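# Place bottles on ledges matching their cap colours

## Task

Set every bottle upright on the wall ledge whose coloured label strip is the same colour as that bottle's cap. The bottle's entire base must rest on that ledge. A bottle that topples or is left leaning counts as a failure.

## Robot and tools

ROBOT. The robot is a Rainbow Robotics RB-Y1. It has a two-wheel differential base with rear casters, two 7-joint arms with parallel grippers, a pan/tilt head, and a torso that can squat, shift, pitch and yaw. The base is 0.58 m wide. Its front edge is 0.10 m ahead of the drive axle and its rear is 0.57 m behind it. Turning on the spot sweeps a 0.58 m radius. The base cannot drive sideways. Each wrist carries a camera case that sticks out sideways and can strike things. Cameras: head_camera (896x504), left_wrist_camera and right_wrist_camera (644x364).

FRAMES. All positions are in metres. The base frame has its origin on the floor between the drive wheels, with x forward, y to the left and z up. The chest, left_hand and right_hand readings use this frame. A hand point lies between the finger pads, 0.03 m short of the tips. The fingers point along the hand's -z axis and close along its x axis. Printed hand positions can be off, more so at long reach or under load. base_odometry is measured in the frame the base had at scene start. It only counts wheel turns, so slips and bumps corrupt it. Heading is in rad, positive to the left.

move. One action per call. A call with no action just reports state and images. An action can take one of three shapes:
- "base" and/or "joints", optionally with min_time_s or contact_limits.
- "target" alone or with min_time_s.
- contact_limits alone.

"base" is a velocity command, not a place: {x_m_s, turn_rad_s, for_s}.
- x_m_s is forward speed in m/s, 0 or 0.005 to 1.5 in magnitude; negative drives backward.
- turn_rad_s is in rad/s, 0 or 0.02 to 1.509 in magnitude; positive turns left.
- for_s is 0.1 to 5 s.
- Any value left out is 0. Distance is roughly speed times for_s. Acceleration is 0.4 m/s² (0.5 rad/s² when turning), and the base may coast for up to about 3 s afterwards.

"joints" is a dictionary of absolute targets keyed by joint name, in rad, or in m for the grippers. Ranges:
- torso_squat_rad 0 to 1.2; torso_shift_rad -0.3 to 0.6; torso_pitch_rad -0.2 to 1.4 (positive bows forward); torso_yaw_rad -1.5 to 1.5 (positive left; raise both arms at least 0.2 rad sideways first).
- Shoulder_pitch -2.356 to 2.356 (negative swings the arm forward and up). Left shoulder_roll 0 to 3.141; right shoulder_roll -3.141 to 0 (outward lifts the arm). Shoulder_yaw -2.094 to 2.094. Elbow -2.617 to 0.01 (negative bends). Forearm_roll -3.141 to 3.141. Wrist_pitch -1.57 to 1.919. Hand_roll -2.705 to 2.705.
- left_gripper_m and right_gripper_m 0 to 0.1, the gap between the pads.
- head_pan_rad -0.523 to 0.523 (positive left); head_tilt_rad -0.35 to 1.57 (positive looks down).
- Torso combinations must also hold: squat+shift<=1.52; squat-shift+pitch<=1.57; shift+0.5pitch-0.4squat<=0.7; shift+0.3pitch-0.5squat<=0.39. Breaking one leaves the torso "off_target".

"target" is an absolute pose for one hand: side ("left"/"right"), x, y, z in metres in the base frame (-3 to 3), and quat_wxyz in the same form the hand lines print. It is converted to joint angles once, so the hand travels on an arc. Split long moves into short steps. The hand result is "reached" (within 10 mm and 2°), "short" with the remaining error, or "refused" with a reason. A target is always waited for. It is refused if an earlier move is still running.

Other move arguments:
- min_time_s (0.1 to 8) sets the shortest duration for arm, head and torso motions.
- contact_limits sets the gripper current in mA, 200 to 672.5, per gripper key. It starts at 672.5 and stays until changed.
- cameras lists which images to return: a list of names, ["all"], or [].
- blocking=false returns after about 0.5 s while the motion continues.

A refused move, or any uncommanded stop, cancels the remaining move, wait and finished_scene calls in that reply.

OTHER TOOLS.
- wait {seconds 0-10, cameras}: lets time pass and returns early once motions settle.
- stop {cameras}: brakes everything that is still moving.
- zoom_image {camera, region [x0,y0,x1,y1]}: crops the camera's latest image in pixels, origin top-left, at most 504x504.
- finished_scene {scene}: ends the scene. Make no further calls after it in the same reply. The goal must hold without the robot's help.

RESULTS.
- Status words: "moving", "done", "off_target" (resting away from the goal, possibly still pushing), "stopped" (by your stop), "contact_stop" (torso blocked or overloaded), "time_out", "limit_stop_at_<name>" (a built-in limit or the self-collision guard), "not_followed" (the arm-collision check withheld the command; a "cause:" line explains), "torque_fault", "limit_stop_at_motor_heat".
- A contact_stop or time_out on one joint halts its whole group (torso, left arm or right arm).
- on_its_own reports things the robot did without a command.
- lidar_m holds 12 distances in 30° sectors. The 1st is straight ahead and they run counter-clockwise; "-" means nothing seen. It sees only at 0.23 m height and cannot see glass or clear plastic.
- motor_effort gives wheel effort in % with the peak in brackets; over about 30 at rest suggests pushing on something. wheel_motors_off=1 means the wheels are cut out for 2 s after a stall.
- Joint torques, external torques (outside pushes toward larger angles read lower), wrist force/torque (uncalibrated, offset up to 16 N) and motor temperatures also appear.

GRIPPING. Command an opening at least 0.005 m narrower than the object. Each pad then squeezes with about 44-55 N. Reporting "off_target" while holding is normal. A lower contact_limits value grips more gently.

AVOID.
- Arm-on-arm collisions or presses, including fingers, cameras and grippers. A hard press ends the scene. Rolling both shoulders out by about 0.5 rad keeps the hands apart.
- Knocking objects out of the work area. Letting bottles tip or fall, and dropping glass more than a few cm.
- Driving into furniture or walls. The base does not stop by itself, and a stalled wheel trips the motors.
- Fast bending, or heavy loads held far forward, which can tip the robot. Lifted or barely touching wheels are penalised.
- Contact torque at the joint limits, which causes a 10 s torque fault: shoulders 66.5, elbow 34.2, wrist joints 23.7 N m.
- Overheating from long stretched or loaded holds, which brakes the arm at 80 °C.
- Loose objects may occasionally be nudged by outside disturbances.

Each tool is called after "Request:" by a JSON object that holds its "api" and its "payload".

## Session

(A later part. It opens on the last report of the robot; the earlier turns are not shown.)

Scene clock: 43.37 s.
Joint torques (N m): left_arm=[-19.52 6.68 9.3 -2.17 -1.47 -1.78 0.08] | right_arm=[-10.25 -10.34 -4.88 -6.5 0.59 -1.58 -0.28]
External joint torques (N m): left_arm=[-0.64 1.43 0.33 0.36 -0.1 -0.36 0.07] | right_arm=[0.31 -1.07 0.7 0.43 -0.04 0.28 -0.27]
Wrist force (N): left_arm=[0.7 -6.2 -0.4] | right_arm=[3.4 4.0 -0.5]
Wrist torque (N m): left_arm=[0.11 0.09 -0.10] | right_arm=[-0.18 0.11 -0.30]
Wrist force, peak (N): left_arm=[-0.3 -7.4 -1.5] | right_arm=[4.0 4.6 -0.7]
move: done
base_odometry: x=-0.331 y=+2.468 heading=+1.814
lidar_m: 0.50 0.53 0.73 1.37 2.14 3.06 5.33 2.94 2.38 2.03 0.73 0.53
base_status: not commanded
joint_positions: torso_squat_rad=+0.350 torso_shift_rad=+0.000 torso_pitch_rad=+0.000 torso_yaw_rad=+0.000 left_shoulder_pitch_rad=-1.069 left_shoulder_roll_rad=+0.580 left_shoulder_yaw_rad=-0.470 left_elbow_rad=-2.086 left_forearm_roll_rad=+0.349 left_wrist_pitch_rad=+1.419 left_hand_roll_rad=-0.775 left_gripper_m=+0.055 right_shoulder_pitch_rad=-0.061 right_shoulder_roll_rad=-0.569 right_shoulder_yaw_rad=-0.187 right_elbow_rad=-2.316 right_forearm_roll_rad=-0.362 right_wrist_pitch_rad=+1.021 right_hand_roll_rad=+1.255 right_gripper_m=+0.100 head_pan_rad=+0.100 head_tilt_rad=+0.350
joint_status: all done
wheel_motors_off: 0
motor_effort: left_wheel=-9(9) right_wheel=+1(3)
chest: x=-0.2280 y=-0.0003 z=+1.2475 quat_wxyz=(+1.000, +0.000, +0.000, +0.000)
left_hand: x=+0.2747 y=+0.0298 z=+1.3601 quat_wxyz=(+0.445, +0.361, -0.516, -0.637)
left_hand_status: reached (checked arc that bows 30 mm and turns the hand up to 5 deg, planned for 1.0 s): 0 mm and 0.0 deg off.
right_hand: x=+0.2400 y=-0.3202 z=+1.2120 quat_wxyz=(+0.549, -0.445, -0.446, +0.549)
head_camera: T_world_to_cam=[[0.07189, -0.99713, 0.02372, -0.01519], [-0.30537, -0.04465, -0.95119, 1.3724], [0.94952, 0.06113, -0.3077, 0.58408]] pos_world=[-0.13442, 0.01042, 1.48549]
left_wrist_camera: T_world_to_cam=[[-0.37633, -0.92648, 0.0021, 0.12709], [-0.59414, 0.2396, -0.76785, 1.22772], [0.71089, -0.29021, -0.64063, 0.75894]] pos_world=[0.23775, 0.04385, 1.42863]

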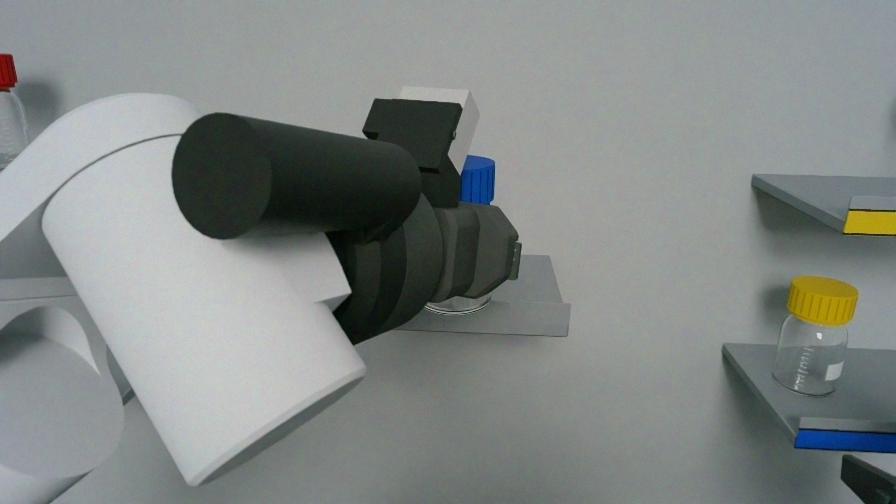

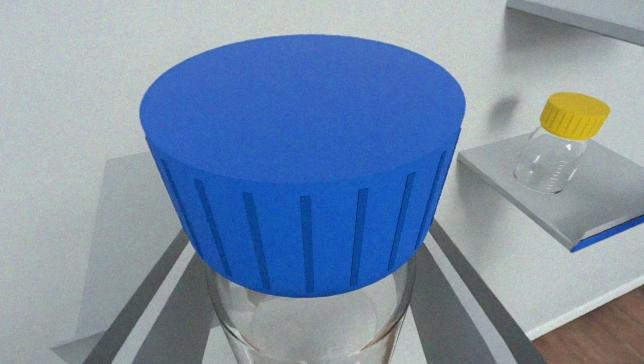

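Request:
{"api": "move", "payload": {"target": {"side": "left", "x": 0.335, "y": 0.007, "z": 1.36, "quat_wxyz": [0.4457, 0.361, -0.5155, -0.6366]}, "min_time_s": 0.6}}

Request:
{"api": "move", "payload": {"target": {"side": "left", "x": 0.393, "y": -0.016, "z": 1.355, "quat_wxyz": [0.4457, 0.361, -0.5155, -0.6366]}, "min_time_s": 0.6}}

Request:
{"api": "move", "payload": {"target": {"side": "left", "x": 0.393, "y": -0.016, "z": 1.33, "quat_wxyz": [0.4457, 0.361, -0.5155, -0.6366]}, "min_time_s": 0.6, "cameras": ["head_camera"]}}

Request:
{"api": "move", "payload": {"target": {"side": "left", "x": 0.393, "y": -0.016, "z": 1.326, "quat_wxyz": [0.4457, 0.361, -0.5155, -0.6366]}, "min_time_s": 0.3}}

Scene clock: 45.47 s.
Joint torques (N m): left_arm=[-22.85 6.62 8.26 -3.98 -1.46 -1.73 0.27] | right_arm=[-10.25 -10.37 -5.31 -6.25 0.53 -1.84 -0.15]
External joint torques (N m): left_arm=[-1.64 0.9 -0.91 -0.04 -0.27 -0.22 0.26] | right_arm=[0.31 -1.1 0.27 0.68 -0.1 0.02 -0.14]
Wrist force (N): left_arm=[0.6 -6.6 -0.8] | right_arm=[3.5 4.8 -0.7]
Wrist torque (N m): left_arm=[0.16 0.08 0.03] | right_arm=[-0.25 0.11 -0.30]
Wrist force, peak (N): left_arm=[-0.9 -7.6 -0.4] | right_arm=[2.9 5.6 -0.2]
move: done
base_odometry: x=-0.331 y=+2.468 heading=+1.814
lidar_m: 0.51 0.53 0.72 1.38 2.14 3.06 5.33 2.94 2.38 2.02 0.73 0.53
base_status: not commanded
joint_positions: torso_squat_rad=+0.350 torso_shift_rad=+0.000 torso_pitch_rad=+0.000 torso_yaw_rad=+0.000 left_shoulder_pitch_rad=-1.154 left_shoulder_roll_rad=+0.490 left_shoulder_yaw_rad=-0.496 left_elbow_rad=-1.773 left_forearm_roll_rad=+0.326 left_wrist_pitch_rad=+1.235 left_hand_roll_rad=-0.846 left_gripper_m=+0.055 right_shoulder_pitch_rad=-0.061 right_shoulder_roll_rad=-0.569 right_shoulder_yaw_rad=-0.187 right_elbow_rad=-2.316 right_forearm_roll_rad=-0.362 right_wrist_pitch_rad=+1.021 right_hand_roll_rad=+1.255 right_gripper_m=+0.100 head_pan_rad=+0.100 head_tilt_rad=+0.350
joint_status: all done
wheel_motors_off: 0
motor_effort: left_wheel=-10(10) right_wheel=+1(2)
chest: x=-0.2280 y=-0.0002 z=+1.2475 quat_wxyz=(+1.000, +0.000, +0.000, +0.000)
left_hand: x=+0.3349 y=+0.0072 z=+1.3601 quat_wxyz=(+0.446, +0.361, -0.516, -0.636)
left_hand_status: reached (checked arc that bows 11 mm and turns the hand up to 2 deg, planned for 0.6 s): 0 mm and 0.0 deg off.
right_hand: x=+0.2400 y=-0.3201 z=+1.2120 quat_wxyz=(+0.549, -0.445, -0.446, +0.549)
pictures: none

Scene clock: 47.07 s.
Joint torques (N m): left_arm=[-24.89 7.71 7.75 -5.4 -1.19 -1.75 0.07] | right_arm=[-10.05 -9.95 -5.09 -6.66 0.54 -1.74 -0.4]
External joint torques (N m): left_arm=[-1.48 1.2 -0.81 -0.11 -0.23 -0.14 0.06] | right_arm=[0.52 -0.68 0.49 0.27 -0.09 0.12 -0.4]
Wrist force (N): left_arm=[0.9 -6.7 -0.5] | right_arm=[3.3 5.1 0.2]
Wrist torque (N m): left_arm=[0.17 0.12 0.03] | right_arm=[-0.32 0.07 -0.29]
Wrist force, peak (N): left_arm=[1.2 -8.0 -1.6] | right_arm=[3.3 5.7 -0.4]
move: done
base_odometry: x=-0.331 y=+2.468 heading=+1.814
lidar_m: 0.51 0.53 0.73 1.37 2.14 3.07 5.33 2.95 2.38 2.02 0.73 0.53
base_status: not commanded
joint_positions: torso_squat_rad=+0.350 torso_shift_rad=+0.000 torso_pitch_rad=+0.000 torso_yaw_rad=+0.000 left_shoulder_pitch_rad=-1.261 left_shoulder_roll_rad=+0.387 left_shoulder_yaw_rad=-0.510 left_elbow_rad=-1.415 left_forearm_roll_rad=+0.316 left_wrist_pitch_rad=+1.030 left_hand_roll_rad=-0.917 left_gripper_m=+0.055 right_shoulder_pitch_rad=-0.061 right_shoulder_roll_rad=-0.569 right_shoulder_yaw_rad=-0.187 right_elbow_rad=-2.316 right_forearm_roll_rad=-0.362 right_wrist_pitch_rad=+1.021 right_hand_roll_rad=+1.255 right_gripper_m=+0.100 head_pan_rad=+0.100 head_tilt_rad=+0.350
joint_status: all done
wheel_motors_off: 0
motor_effort: left_wheel=-10(10) right_wheel=+1(2)
chest: x=-0.2280 y=-0.0002 z=+1.2475 quat_wxyz=(+1.000, +0.000, +0.000, +0.000)
left_hand: x=+0.3927 y=-0.0159 z=+1.3551 quat_wxyz=(+0.446, +0.361, -0.516, -0.636)
left_hand_status: reached (checked arc that bows 14 mm and turns the hand up to 2 deg, planned for 0.7 s): 0 mm and 0.0 deg off.
right_hand: x=+0.2400 y=-0.3201 z=+1.2120 quat_wxyz=(+0.549, -0.445, -0.446, +0.549)
pictures: none

Scene clock: 48.00 s.
Joint torques (N m): left_arm=[-24.91 6.07 7.55 -7.21 -1.35 -2.07 0.45] | right_arm=[-10.1 -9.85 -4.59 -6.52 0.55 -1.93 -0.29]
External joint torques (N m): left_arm=[-1.63 0 -1.1 -1.62 -0.39 -0.49 0.43] | right_arm=[0.46 -0.58 0.99 0.41 -0.08 -0.08 -0.28]
Wrist force (N): left_arm=[1.0 -6.2 -0.7] | right_arm=[2.7 4.7 -0.7]
Wrist torque (N m): left_arm=[0.10 0.11 -0.10] | right_arm=[-0.25 0.01 -0.31]
Wrist force, peak (N): left_arm=[0.8 -6.9 -0.8] | right_arm=[3.3 5.1 -0.2]
move: done
base_odometry: x=-0.331 y=+2.468 heading=+1.814
lidar_m: 0.51 0.53 0.72 1.38 2.14 3.06 5.33 2.94 2.38 2.03 0.73 0.53
base_status: not commanded
joint_positions: torso_squat_rad=+0.350 torso_shift_rad=+0.000 torso_pitch_rad=+0.000 torso_yaw_rad=+0.000 left_shoulder_pitch_rad=-1.204 left_shoulder_roll_rad=+0.380 left_shoulder_yaw_rad=-0.529 left_elbow_rad=-1.437 left_forearm_roll_rad=+0.277 left_wrist_pitch_rad=+1.001 left_hand_roll_rad=-0.898 left_gripper_m=+0.055 right_shoulder_pitch_rad=-0.061 right_shoulder_roll_rad=-0.569 right_shoulder_yaw_rad=-0.187 right_elbow_rad=-2.316 right_forearm_roll_rad=-0.362 right_wrist_pitch_rad=+1.021 right_hand_roll_rad=+1.255 right_gripper_m=+0.100 head_pan_rad=+0.100 head_tilt_rad=+0.350
joint_status: all done
wheel_motors_off: 0
motor_effort: left_wheel=-10(10) right_wheel=+2(2)
chest: x=-0.2280 y=-0.0002 z=+1.2475 quat_wxyz=(+1.000, +0.000, +0.000, +0.000)
left_hand: x=+0.3926 y=-0.0161 z=+1.3305 quat_wxyz=(+0.446, +0.360, -0.515, -0.638)
left_hand_status: reached (checked arc that bows 2 mm and turns the hand up to 0 deg, planned for 0.6 s): 1 mm and 0.2 deg off.
right_hand: x=+0.2400 y=-0.3201 z=+1.2120 quat_wxyz=(+0.549, -0.445, -0.446, +0.549)
head_camera: T_world_to_cam=[[0.07192, -0.99713, 0.02381, -0.01521], [-0.30536, -0.04474, -0.95118, 1.3724], [0.94952, 0.06114, -0.3077, 0.58408]] pos_world=[-0.13442, 0.01052, 1.48549]

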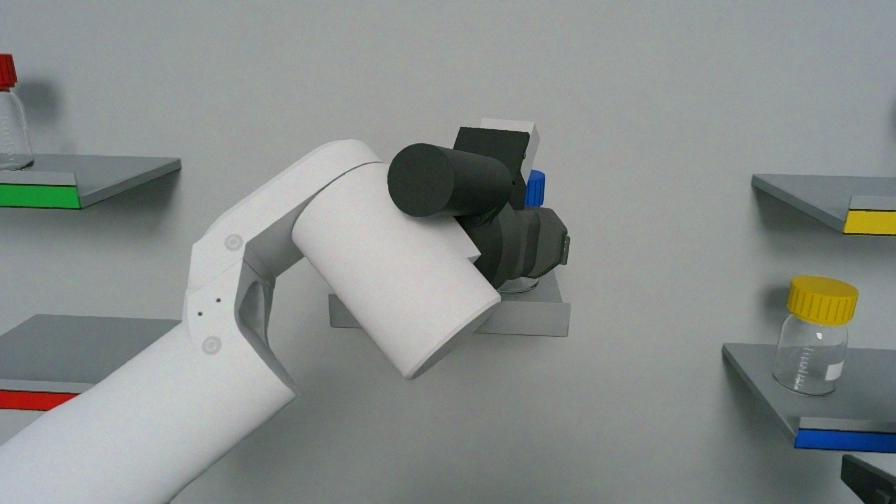

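Scene clock: 48.63 s.
Joint torques (N m): left_arm=[-24.57 5.69 7.48 -7.18 -1.41 -2.19 0.53] | right_arm=[-9.84 -9.87 -4.52 -6.56 0.52 -1.71 -0.26]
External joint torques (N m): left_arm=[-1.31 -0.28 -1.17 -1.53 -0.45 -0.62 0.52] | right_arm=[0.72 -0.6 1.06 0.37 -0.11 0.15 -0.26]
Wrist force (N): left_arm=[1.1 -6.4 -0.5] | right_arm=[3.2 5.4 -0.3]
Wrist torque (N m): left_arm=[0.14 0.11 -0.11] | right_arm=[-0.31 0.09 -0.29]
Wrist force, peak (N): left_arm=[1.2 -6.8 -0.8] | right_arm=[3.2 5.4 -0.3]
move: done
base_odometry: x=-0.331 y=+2.468 heading=+1.814
lidar_m: 0.51 0.53 0.72 1.38 2.15 3.06 5.33 2.94 2.39 2.02 0.73 0.53
base_status: not commanded
joint_positions: torso_squat_rad=+0.350 torso_shift_rad=+0.000 torso_pitch_rad=+0.000 torso_yaw_rad=+0.000 left_shoulder_pitch_rad=-1.193 left_shoulder_roll_rad=+0.377 left_shoulder_yaw_rad=-0.533 left_elbow_rad=-1.439 left_forearm_roll_rad=+0.265 left_wrist_pitch_rad=+0.993 left_hand_roll_rad=-0.892 left_gripper_m=+0.055 right_shoulder_pitch_rad=-0.061 right_shoulder_roll_rad=-0.569 right_shoulder_yaw_rad=-0.187 right_elbow_rad=-2.316 right_forearm_roll_rad=-0.362 right_wrist_pitch_rad=+1.021 right_hand_roll_rad=+1.255 right_gripper_m=+0.100 head_pan_rad=+0.100 head_tilt_rad=+0.350
joint_status: all done
wheel_motors_off: 0
motor_effort: left_wheel=-10(10) right_wheel=+0(2)
chest: x=-0.2280 y=-0.0002 z=+1.2475 quat_wxyz=(+1.000, +0.000, +0.000, +0.000)
left_hand: x=+0.3931 y=-0.0158 z=+1.3262 quat_wxyz=(+0.446, +0.361, -0.515, -0.637)
left_hand_status: reached (checked arc that bows 0 mm and turns the hand up to 0 deg, planned for 0.3 s): 0 mm and 0.0 deg off.
right_hand: x=+0.2400 y=-0.3201 z=+1.2120 quat_wxyz=(+0.549, -0.445, -0.446, +0.549)
pictures: none

Request:
{"api": "move", "payload": {"target": {"side": "left", "x": 0.393, "y": -0.016, "z": 1.323, "quat_wxyz": [0.4457, 0.361, -0.5155, -0.6366]}, "min_time_s": 0.3}}

Request:
{"api": "move", "payload": {"target": {"side": "left", "x": 0.393, "y": -0.016, "z": 1.3205, "quat_wxyz": [0.4457, 0.361, -0.5155, -0.6366]}, "min_time_s": 0.3}}

Scene clock: 49.63 s.
Joint torques (N m): left_arm=[-20.59 4.94 5.2 -5.77 -0.13 -0.86 0.57] | right_arm=[-10.41 -9.52 -4.85 -6.57 0.51 -1.75 -0.17]
External joint torques (N m): left_arm=[2.65 -0.98 -3.46 -0.08 0.83 0.72 0.56] | right_arm=[0.16 -0.25 0.73 0.36 -0.12 0.11 -0.16]
Wrist force (N): left_arm=[-0.7 1.0 -0.9] | right_arm=[2.7 4.9 -0.9]
Wrist torque (N m): left_arm=[0.22 0.12 -0.11] | right_arm=[-0.30 0.04 -0.27]
Wrist force, peak (N): left_arm=[1.2 -6.6 -0.8] | right_arm=[3.3 5.1 -0.5]
move: done
base_odometry: x=-0.331 y=+2.468 heading=+1.814
lidar_m: 0.51 0.53 0.74 1.38 2.14 3.06 5.34 2.94 2.38 2.02 0.73 0.54
base_status: not commanded
joint_positions: torso_squat_rad=+0.350 torso_shift_rad=+0.000 torso_pitch_rad=+0.000 torso_yaw_rad=+0.000 left_shoulder_pitch_rad=-1.187 left_shoulder_roll_rad=+0.377 left_shoulder_yaw_rad=-0.535 left_elbow_rad=-1.442 left_forearm_roll_rad=+0.259 left_wrist_pitch_rad=+0.988 left_hand_roll_rad=-0.889 left_gripper_m=+0.055 right_shoulder_pitch_rad=-0.061 right_shoulder_roll_rad=-0.569 right_shoulder_yaw_rad=-0.187 right_elbow_rad=-2.316 right_forearm_roll_rad=-0.362 right_wrist_pitch_rad=+1.021 right_hand_roll_rad=+1.255 right_gripper_m=+0.100 head_pan_rad=+0.100 head_tilt_rad=+0.350
joint_status: all done
wheel_motors_off: 0
motor_effort: left_wheel=-9(10) right_wheel=+1(2)
chest: x=-0.2280 y=-0.0002 z=+1.2475 quat_wxyz=(+1.000, +0.000, +0.000, +0.000)
left_hand: x=+0.3931 y=-0.0158 z=+1.3241 quat_wxyz=(+0.445, +0.361, -0.516, -0.636)
left_hand_status: reached (checked arc that bows 0 mm and turns the hand up to 0 deg, planned for 0.3 s): 1 mm and 0.1 deg off.
right_hand: x=+0.2400 y=-0.3201 z=+1.2120 quat_wxyz=(+0.549, -0.445, -0.446, +0.549)
pictures: none

Scene clock: 50.27 s.
Joint torques (N m): left_arm=[-15.26 2.81 1.17 -4.01 1 0.77 0.56] | right_arm=[-10.47 -9.95 -4.68 -6.36 0.59 -1.8 -0.21]
External joint torques (N m): left_arm=[7.97 -3.08 -7.48 1.7 1.96 2.34 0.55] | right_arm=[0.1 -0.68 0.9 0.57 -0.04 0.06 -0.2]
Wrist force (N): left_arm=[-2.0 9.9 -1.4] | right_arm=[3.0 4.1 -0.1]
Wrist torque (N m): left_arm=[0.35 0.15 -0.14] | right_arm=[-0.20 0.09 -0.31]
Wrist force, peak (N): left_arm=[-0.7 10.8 -1.8] | right_arm=[3.7 5.1 -1.2]
move: done
base_odometry: x=-0.331 y=+2.468 heading=+1.814
lidar_m: 0.51 0.53 0.73 1.37 2.15 3.07 5.33 2.94 2.38 2.02 0.73 0.52
base_status: not commanded
joint_positions: torso_squat_rad=+0.350 torso_shift_rad=+0.000 torso_pitch_rad=+0.000 torso_yaw_rad=+0.000 left_shoulder_pitch_rad=-1.183 left_shoulder_roll_rad=+0.376 left_shoulder_yaw_rad=-0.536 left_elbow_rad=-1.444 left_forearm_roll_rad=+0.254 left_wrist_pitch_rad=+0.984 left_hand_roll_rad=-0.887 left_gripper_m=+0.055 right_shoulder_pitch_rad=-0.061 right_shoulder_roll_rad=-0.569 right_shoulder_yaw_rad=-0.187 right_elbow_rad=-2.316 right_forearm_roll_rad=-0.362 right_wrist_pitch_rad=+1.021 right_hand_roll_rad=+1.255 right_gripper_m=+0.100 head_pan_rad=+0.100 head_tilt_rad=+0.350
joint_status: all done
wheel_motors_off: 0
motor_effort: left_wheel=-10(10) right_wheel=+1(2)
chest: x=-0.2281 y=-0.0002 z=+1.2475 quat_wxyz=(+1.000, +0.000, +0.000, +0.000)
left_hand: x=+0.3930 y=-0.0158 z=+1.3231 quat_wxyz=(+0.445, +0.362, -0.517, -0.636)
left_hand_status: reached (checked arc that bows 0 mm and turns the hand up to 0 deg, planned for 0.3 s): 3 mm and 0.3 deg off.
right_hand: x=+0.2400 y=-0.3201 z=+1.2121 quat_wxyz=(+0.549, -0.445, -0.446, +0.549)
pictures: none

Request:
{"api": "move", "payload": {"target": {"side": "left", "x": 0.393, "y": -0.016, "z": 1.324, "quat_wxyz": [0.4457, 0.361, -0.5155, -0.6366]}, "min_time_s": 0.3}}

Request:
{"api": "move", "payload": {"joints": {"left_gripper_m": 0.085}}}

Request:
{"api": "move", "payload": {"target": {"side": "left", "x": 0.3, "y": 0.018, "z": 1.335, "quat_wxyz": [0.4457, 0.361, -0.5155, -0.6366]}, "min_time_s": 0.7, "cameras": ["left_wrist_camera"]}}

Request:
{"api": "move", "payload": {"target": {"side": "left", "x": 0.24, "y": 0.22, "z": 1.36, "quat_wxyz": [0.4731, 0.3831, -0.4993, -0.6165]}, "min_time_s": 0.9}}

Request:
{"api": "move", "payload": {"target": {"side": "left", "x": 0.275, "y": 0.45, "z": 1.425, "quat_wxyz": [0.5495, 0.445, -0.445, -0.5495]}, "min_time_s": 0.9, "cameras": ["left_wrist_camera"]}}

Scene clock: 52.07 s.
Joint torques (N m): left_arm=[-20.3 5.49 6.8 -5.05 0.13 -0.68 0.33] | right_arm=[-10.42 -9.67 -5 -6.37 0.51 -1.82 -0.09]
External joint torques (N m): left_arm=[2.92 -0.41 -1.85 0.66 1.1 0.89 0.31] | right_arm=[0.15 -0.4 0.57 0.56 -0.12 0.04 -0.08]
Wrist force (N): left_arm=[-0.6 0.6 -0.2] | right_arm=[2.6 4.3 -0.7]
Wrist torque (N m): left_arm=[0.19 0.15 -0.15] | right_arm=[-0.18 0.01 -0.27]
Wrist force, peak (N): left_arm=[-1.9 10.0 -1.5] | right_arm=[3.8 5.0 -0.5]
move: done
base_odometry: x=-0.331 y=+2.468 heading=+1.814
lidar_m: 0.51 0.53 0.72 1.38 2.13 3.06 5.33 2.94 2.37 2.03 0.73 0.53
base_status: not commanded
joint_positions: torso_squat_rad=+0.350 torso_shift_rad=+0.000 torso_pitch_rad=+0.000 torso_yaw_rad=+0.000 left_shoulder_pitch_rad=-1.184 left_shoulder_roll_rad=+0.376 left_shoulder_yaw_rad=-0.535 left_elbow_rad=-1.444 left_forearm_roll_rad=+0.254 left_wrist_pitch_rad=+0.984 left_hand_roll_rad=-0.887 left_gripper_m=+0.055 right_shoulder_pitch_rad=-0.061 right_shoulder_roll_rad=-0.569 right_shoulder_yaw_rad=-0.187 right_elbow_rad=-2.316 right_forearm_roll_rad=-0.362 right_wrist_pitch_rad=+1.021 right_hand_roll_rad=+1.255 right_gripper_m=+0.100 head_pan_rad=+0.100 head_tilt_rad=+0.350
joint_status: all done
wheel_motors_off: 0
motor_effort: left_wheel=-10(10) right_wheel=+1(2)
chest: x=-0.2281 y=-0.0002 z=+1.2475 quat_wxyz=(+1.000, +0.000, +0.000, +0.000)
left_hand: x=+0.3930 y=-0.0158 z=+1.3241 quat_wxyz=(+0.444, +0.363, -0.517, -0.635)
left_hand_status: reached (checked arc that bows 0 mm and turns the hand up to 0 deg, planned for 0.3 s): 0 mm and 0.4 deg off.
right_hand: x=+0.2400 y=-0.3201 z=+1.2121 quat_wxyz=(+0.549, -0.445, -0.446, +0.549)
pictures: none

Scene clock: 52.90 s.
Joint torques (N m): left_arm=[-22.89 5.59 6.54 -5.01 -0.79 -1.37 0.3] | right_arm=[-9.94 -10.21 -4.88 -6.28 0.67 -1.79 -0.18]
External joint torques (N m): left_arm=[0.34 -0.3 -2.12 0.7 0.17 0.2 0.28] | right_arm=[0.63 -0.94 0.69 0.65 0.04 0.06 -0.17]
Wrist force (N): left_arm=[1.1 -4.9 -0.5] | right_arm=[3.0 4.9 -0.6]
Wrist torque (N m): left_arm=[0.17 0.13 -0.09] | right_arm=[-0.30 0.09 -0.29]
Wrist force, peak (N): left_arm=[1.2 -5.2 -0.2] | right_arm=[3.1 5.6 -1.1]
move: done
base_odometry: x=-0.331 y=+2.468 heading=+1.814
lidar_m: 0.50 0.53 0.72 1.38 2.14 3.06 5.33 2.94 2.38 2.02 0.73 0.53
base_status: not commanded
joint_positions: torso_squat_rad=+0.350 torso_shift_rad=+0.000 torso_pitch_rad=+0.000 torso_yaw_rad=+0.000 left_shoulder_pitch_rad=-1.183 left_shoulder_roll_rad=+0.376 left_shoulder_yaw_rad=-0.535 left_elbow_rad=-1.444 left_forearm_roll_rad=+0.254 left_wrist_pitch_rad=+0.984 left_hand_roll_rad=-0.887 left_gripper_m=+0.085 right_shoulder_pitch_rad=-0.061 right_shoulder_roll_rad=-0.569 right_shoulder_yaw_rad=-0.187 right_elbow_rad=-2.316 right_forearm_roll_rad=-0.362 right_wrist_pitch_rad=+1.021 right_hand_roll_rad=+1.255 right_gripper_m=+0.100 head_pan_rad=+0.100 head_tilt_rad=+0.350
joint_status: all done
wheel_motors_off: 0
motor_effort: left_wheel=-10(10) right_wheel=+1(1)
chest: x=-0.2281 y=-0.0002 z=+1.2475 quat_wxyz=(+1.000, +0.000, +0.000, +0.000)
left_hand: x=+0.3930 y=-0.0157 z=+1.3237 quat_wxyz=(+0.445, +0.362, -0.517, -0.635)
right_hand: x=+0.2400 y=-0.3201 z=+1.2121 quat_wxyz=(+0.549, -0.445, -0.446, +0.549)
pictures: none

Scene clock: 54.77 s.
Joint torques (N m): left_arm=[-20.57 5.96 9.98 -4.25 -1.38 -1.74 0.28] | right_arm=[-10.18 -9.93 -4.48 -6.41 0.62 -1.74 -0.04]
External joint torques (N m): left_arm=[-0.94 1.02 0.85 -0.56 -0.08 -0.29 0.27] | right_arm=[0.38 -0.66 1.09 0.53 -0.01 0.11 -0.04]
Wrist force (N): left_arm=[0.8 -5.2 -0.1] | right_arm=[2.9 5.4 -0.7]
Wrist torque (N m): left_arm=[0.21 0.10 -0.08] | right_arm=[-0.35 0.02 -0.29]
Wrist force, peak (N): left_arm=[0.7 -6.5 -0.3] | right_arm=[3.8 5.0 -0.1]
move: done
base_odometry: x=-0.331 y=+2.468 heading=+1.814
lidar_m: 0.51 0.53 0.72 1.37 2.14 3.06 5.33 2.93 2.38 2.02 0.73 0.53
base_status: not commanded
joint_positions: torso_squat_rad=+0.350 torso_shift_rad=+0.000 torso_pitch_rad=+0.000 torso_yaw_rad=+0.000 left_shoulder_pitch_rad=-1.035 left_shoulder_roll_rad=+0.527 left_shoulder_yaw_rad=-0.511 left_elbow_rad=-1.979 left_forearm_roll_rad=+0.276 left_wrist_pitch_rad=+1.310 left_hand_roll_rad=-0.794 left_gripper_m=+0.085 right_shoulder_pitch_rad=-0.061 right_shoulder_roll_rad=-0.569 right_shoulder_yaw_rad=-0.187 right_elbow_rad=-2.316 right_forearm_roll_rad=-0.362 right_wrist_pitch_rad=+1.021 right_hand_roll_rad=+1.255 right_gripper_m=+0.100 head_pan_rad=+0.100 head_tilt_rad=+0.350
joint_status: all done
wheel_motors_off: 0
motor_effort: left_wheel=-10(10) right_wheel=+1(2)
chest: x=-0.2281 y=-0.0002 z=+1.2475 quat_wxyz=(+1.000, +0.000, +0.000, +0.000)
left_hand: x=+0.3000 y=+0.0180 z=+1.3350 quat_wxyz=(+0.446, +0.361, -0.515, -0.637)
left_hand_status: reached (checked arc that bows 21 mm and turns the hand up to 3 deg, planned for 0.8 s): 0 mm and 0.0 deg off.
right_hand: x=+0.2400 y=-0.3201 z=+1.2121 quat_wxyz=(+0.549, -0.445, -0.446, +0.549)
left_wrist_camera: T_world_to_cam=[[-0.3759, -0.92666, 0.00223, 0.12536], [-0.5944, 0.23927, -0.76775, 1.22627], [0.71091, -0.28992, -0.64075, 0.72157]] pos_world=[0.26305, 0.03195, 1.40353]

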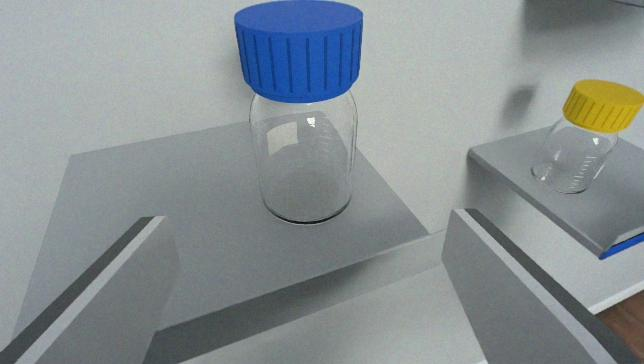

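Scene clock: 56.00 s.
Joint torques (N m): left_arm=[-14.9 10.81 8.03 -1.25 -1.22 -1.68 0.16] | right_arm=[-9.57 -9.97 -4.66 -6.34 0.6 -1.88 -0.06]
External joint torques (N m): left_arm=[-0.82 0.69 -0.46 -0.32 -0.1 -0.1 0.15] | right_arm=[0.99 -0.7 0.91 0.59 -0.03 -0.02 -0.06]
Wrist force (N): left_arm=[0.6 -5.1 -0.3] | right_arm=[2.9 4.0 -0.4]
Wrist torque (N m): left_arm=[0.20 0.09 0.04] | right_arm=[-0.18 0.05 -0.32]
Wrist force, peak (N): left_arm=[1.0 -5.7 -1.0] | right_arm=[3.8 4.7 -0.4]
move: done
base_odometry: x=-0.331 y=+2.468 heading=+1.814
lidar_m: 0.50 0.54 0.73 1.38 2.14 3.06 5.33 2.95 2.38 2.03 0.73 0.53
base_status: not commanded
joint_positions: torso_squat_rad=+0.350 torso_shift_rad=+0.000 torso_pitch_rad=+0.000 torso_yaw_rad=+0.000 left_shoulder_pitch_rad=-0.591 left_shoulder_roll_rad=+1.031 left_shoulder_yaw_rad=+0.019 left_elbow_rad=-2.327 left_forearm_roll_rad=+0.739 left_wrist_pitch_rad=+1.246 left_hand_roll_rad=-0.897 left_gripper_m=+0.085 right_shoulder_pitch_rad=-0.061 right_shoulder_roll_rad=-0.569 right_shoulder_yaw_rad=-0.187 right_elbow_rad=-2.316 right_forearm_roll_rad=-0.362 right_wrist_pitch_rad=+1.021 right_hand_roll_rad=+1.255 right_gripper_m=+0.100 head_pan_rad=+0.100 head_tilt_rad=+0.350
joint_status: all done
wheel_motors_off: 0
motor_effort: left_wheel=-10(10) right_wheel=+1(2)
chest: x=-0.2281 y=-0.0002 z=+1.2475 quat_wxyz=(+1.000, +0.000, +0.000, +0.000)
left_hand: x=+0.2399 y=+0.2200 z=+1.3607 quat_wxyz=(+0.475, +0.386, -0.498, -0.614)
left_hand_status: reached (checked arc that bows 26 mm and turns the hand up to 8 deg, planned for 0.9 s): 1 mm and 0.5 deg off.
right_hand: x=+0.2400 y=-0.3201 z=+1.2121 quat_wxyz=(+0.549, -0.445, -0.446, +0.549)
pictures: none

Scene clock: 57.23 s.
Joint torques (N m): left_arm=[-13.34 16.75 7.85 -2.83 -0.46 -1.92 0.58] | right_arm=[-10.39 -10.14 -5.18 -6.33 0.56 -1.83 -0.08]
External joint torques (N m): left_arm=[0.46 0.02 -0.68 -0.08 -0.12 0.04 0.57] | right_arm=[0.18 -0.87 0.4 0.6 -0.07 0.03 -0.08]
Wrist force (N): left_arm=[0.8 -5.3 -0.4] | right_arm=[2.9 4.5 -0.9]
Wrist torque (N m): left_arm=[0.22 0.11 0.00] | right_arm=[-0.18 0.03 -0.30]
Wrist force, peak (N): left_arm=[1.7 -5.5 -0.4] | right_arm=[3.4 5.6 -0.8]
move: done
base_odometry: x=-0.331 y=+2.468 heading=+1.814
lidar_m: 0.51 0.53 0.72 1.37 2.14 3.06 5.33 2.94 2.38 2.02 0.73 0.53
base_status: not commanded
joint_positions: torso_squat_rad=+0.350 torso_shift_rad=+0.000 torso_pitch_rad=+0.000 torso_yaw_rad=+0.000 left_shoulder_pitch_rad=-0.507 left_shoulder_roll_rad=+1.234 left_shoulder_yaw_rad=+0.364 left_elbow_rad=-1.762 left_forearm_roll_rad=+1.043 left_wrist_pitch_rad=+1.110 left_hand_roll_rad=-1.341 left_gripper_m=+0.085 right_shoulder_pitch_rad=-0.061 right_shoulder_roll_rad=-0.569 right_shoulder_yaw_rad=-0.187 right_elbow_rad=-2.316 right_forearm_roll_rad=-0.362 right_wrist_pitch_rad=+1.021 right_hand_roll_rad=+1.255 right_gripper_m=+0.100 head_pan_rad=+0.100 head_tilt_rad=+0.350
joint_status: all done
wheel_motors_off: 0
motor_effort: left_wheel=-10(10) right_wheel=+1(2)
chest: x=-0.2280 y=-0.0002 z=+1.2475 quat_wxyz=(+1.000, +0.000, +0.000, +0.000)
left_hand: x=+0.2741 y=+0.4500 z=+1.4258 quat_wxyz=(+0.550, +0.448, -0.446, -0.546)
left_hand_status: reached (checked arc that bows 22 mm and turns the hand up to 15 deg, planned for 0.9 s): 1 mm and 0.5 deg off.
right_hand: x=+0.2400 y=-0.3201 z=+1.2120 quat_wxyz=(+0.549, -0.445, -0.446, +0.549)
left_wrist_camera: T_world_to_cam=[[-0.02999, -0.99955, 0.00306, 0.45254], [-0.63522, 0.0167, -0.77215, 1.29478], [0.77175, -0.0251, -0.63543, 0.78001]] pos_world=[0.23407, 0.45029, 1.49403]

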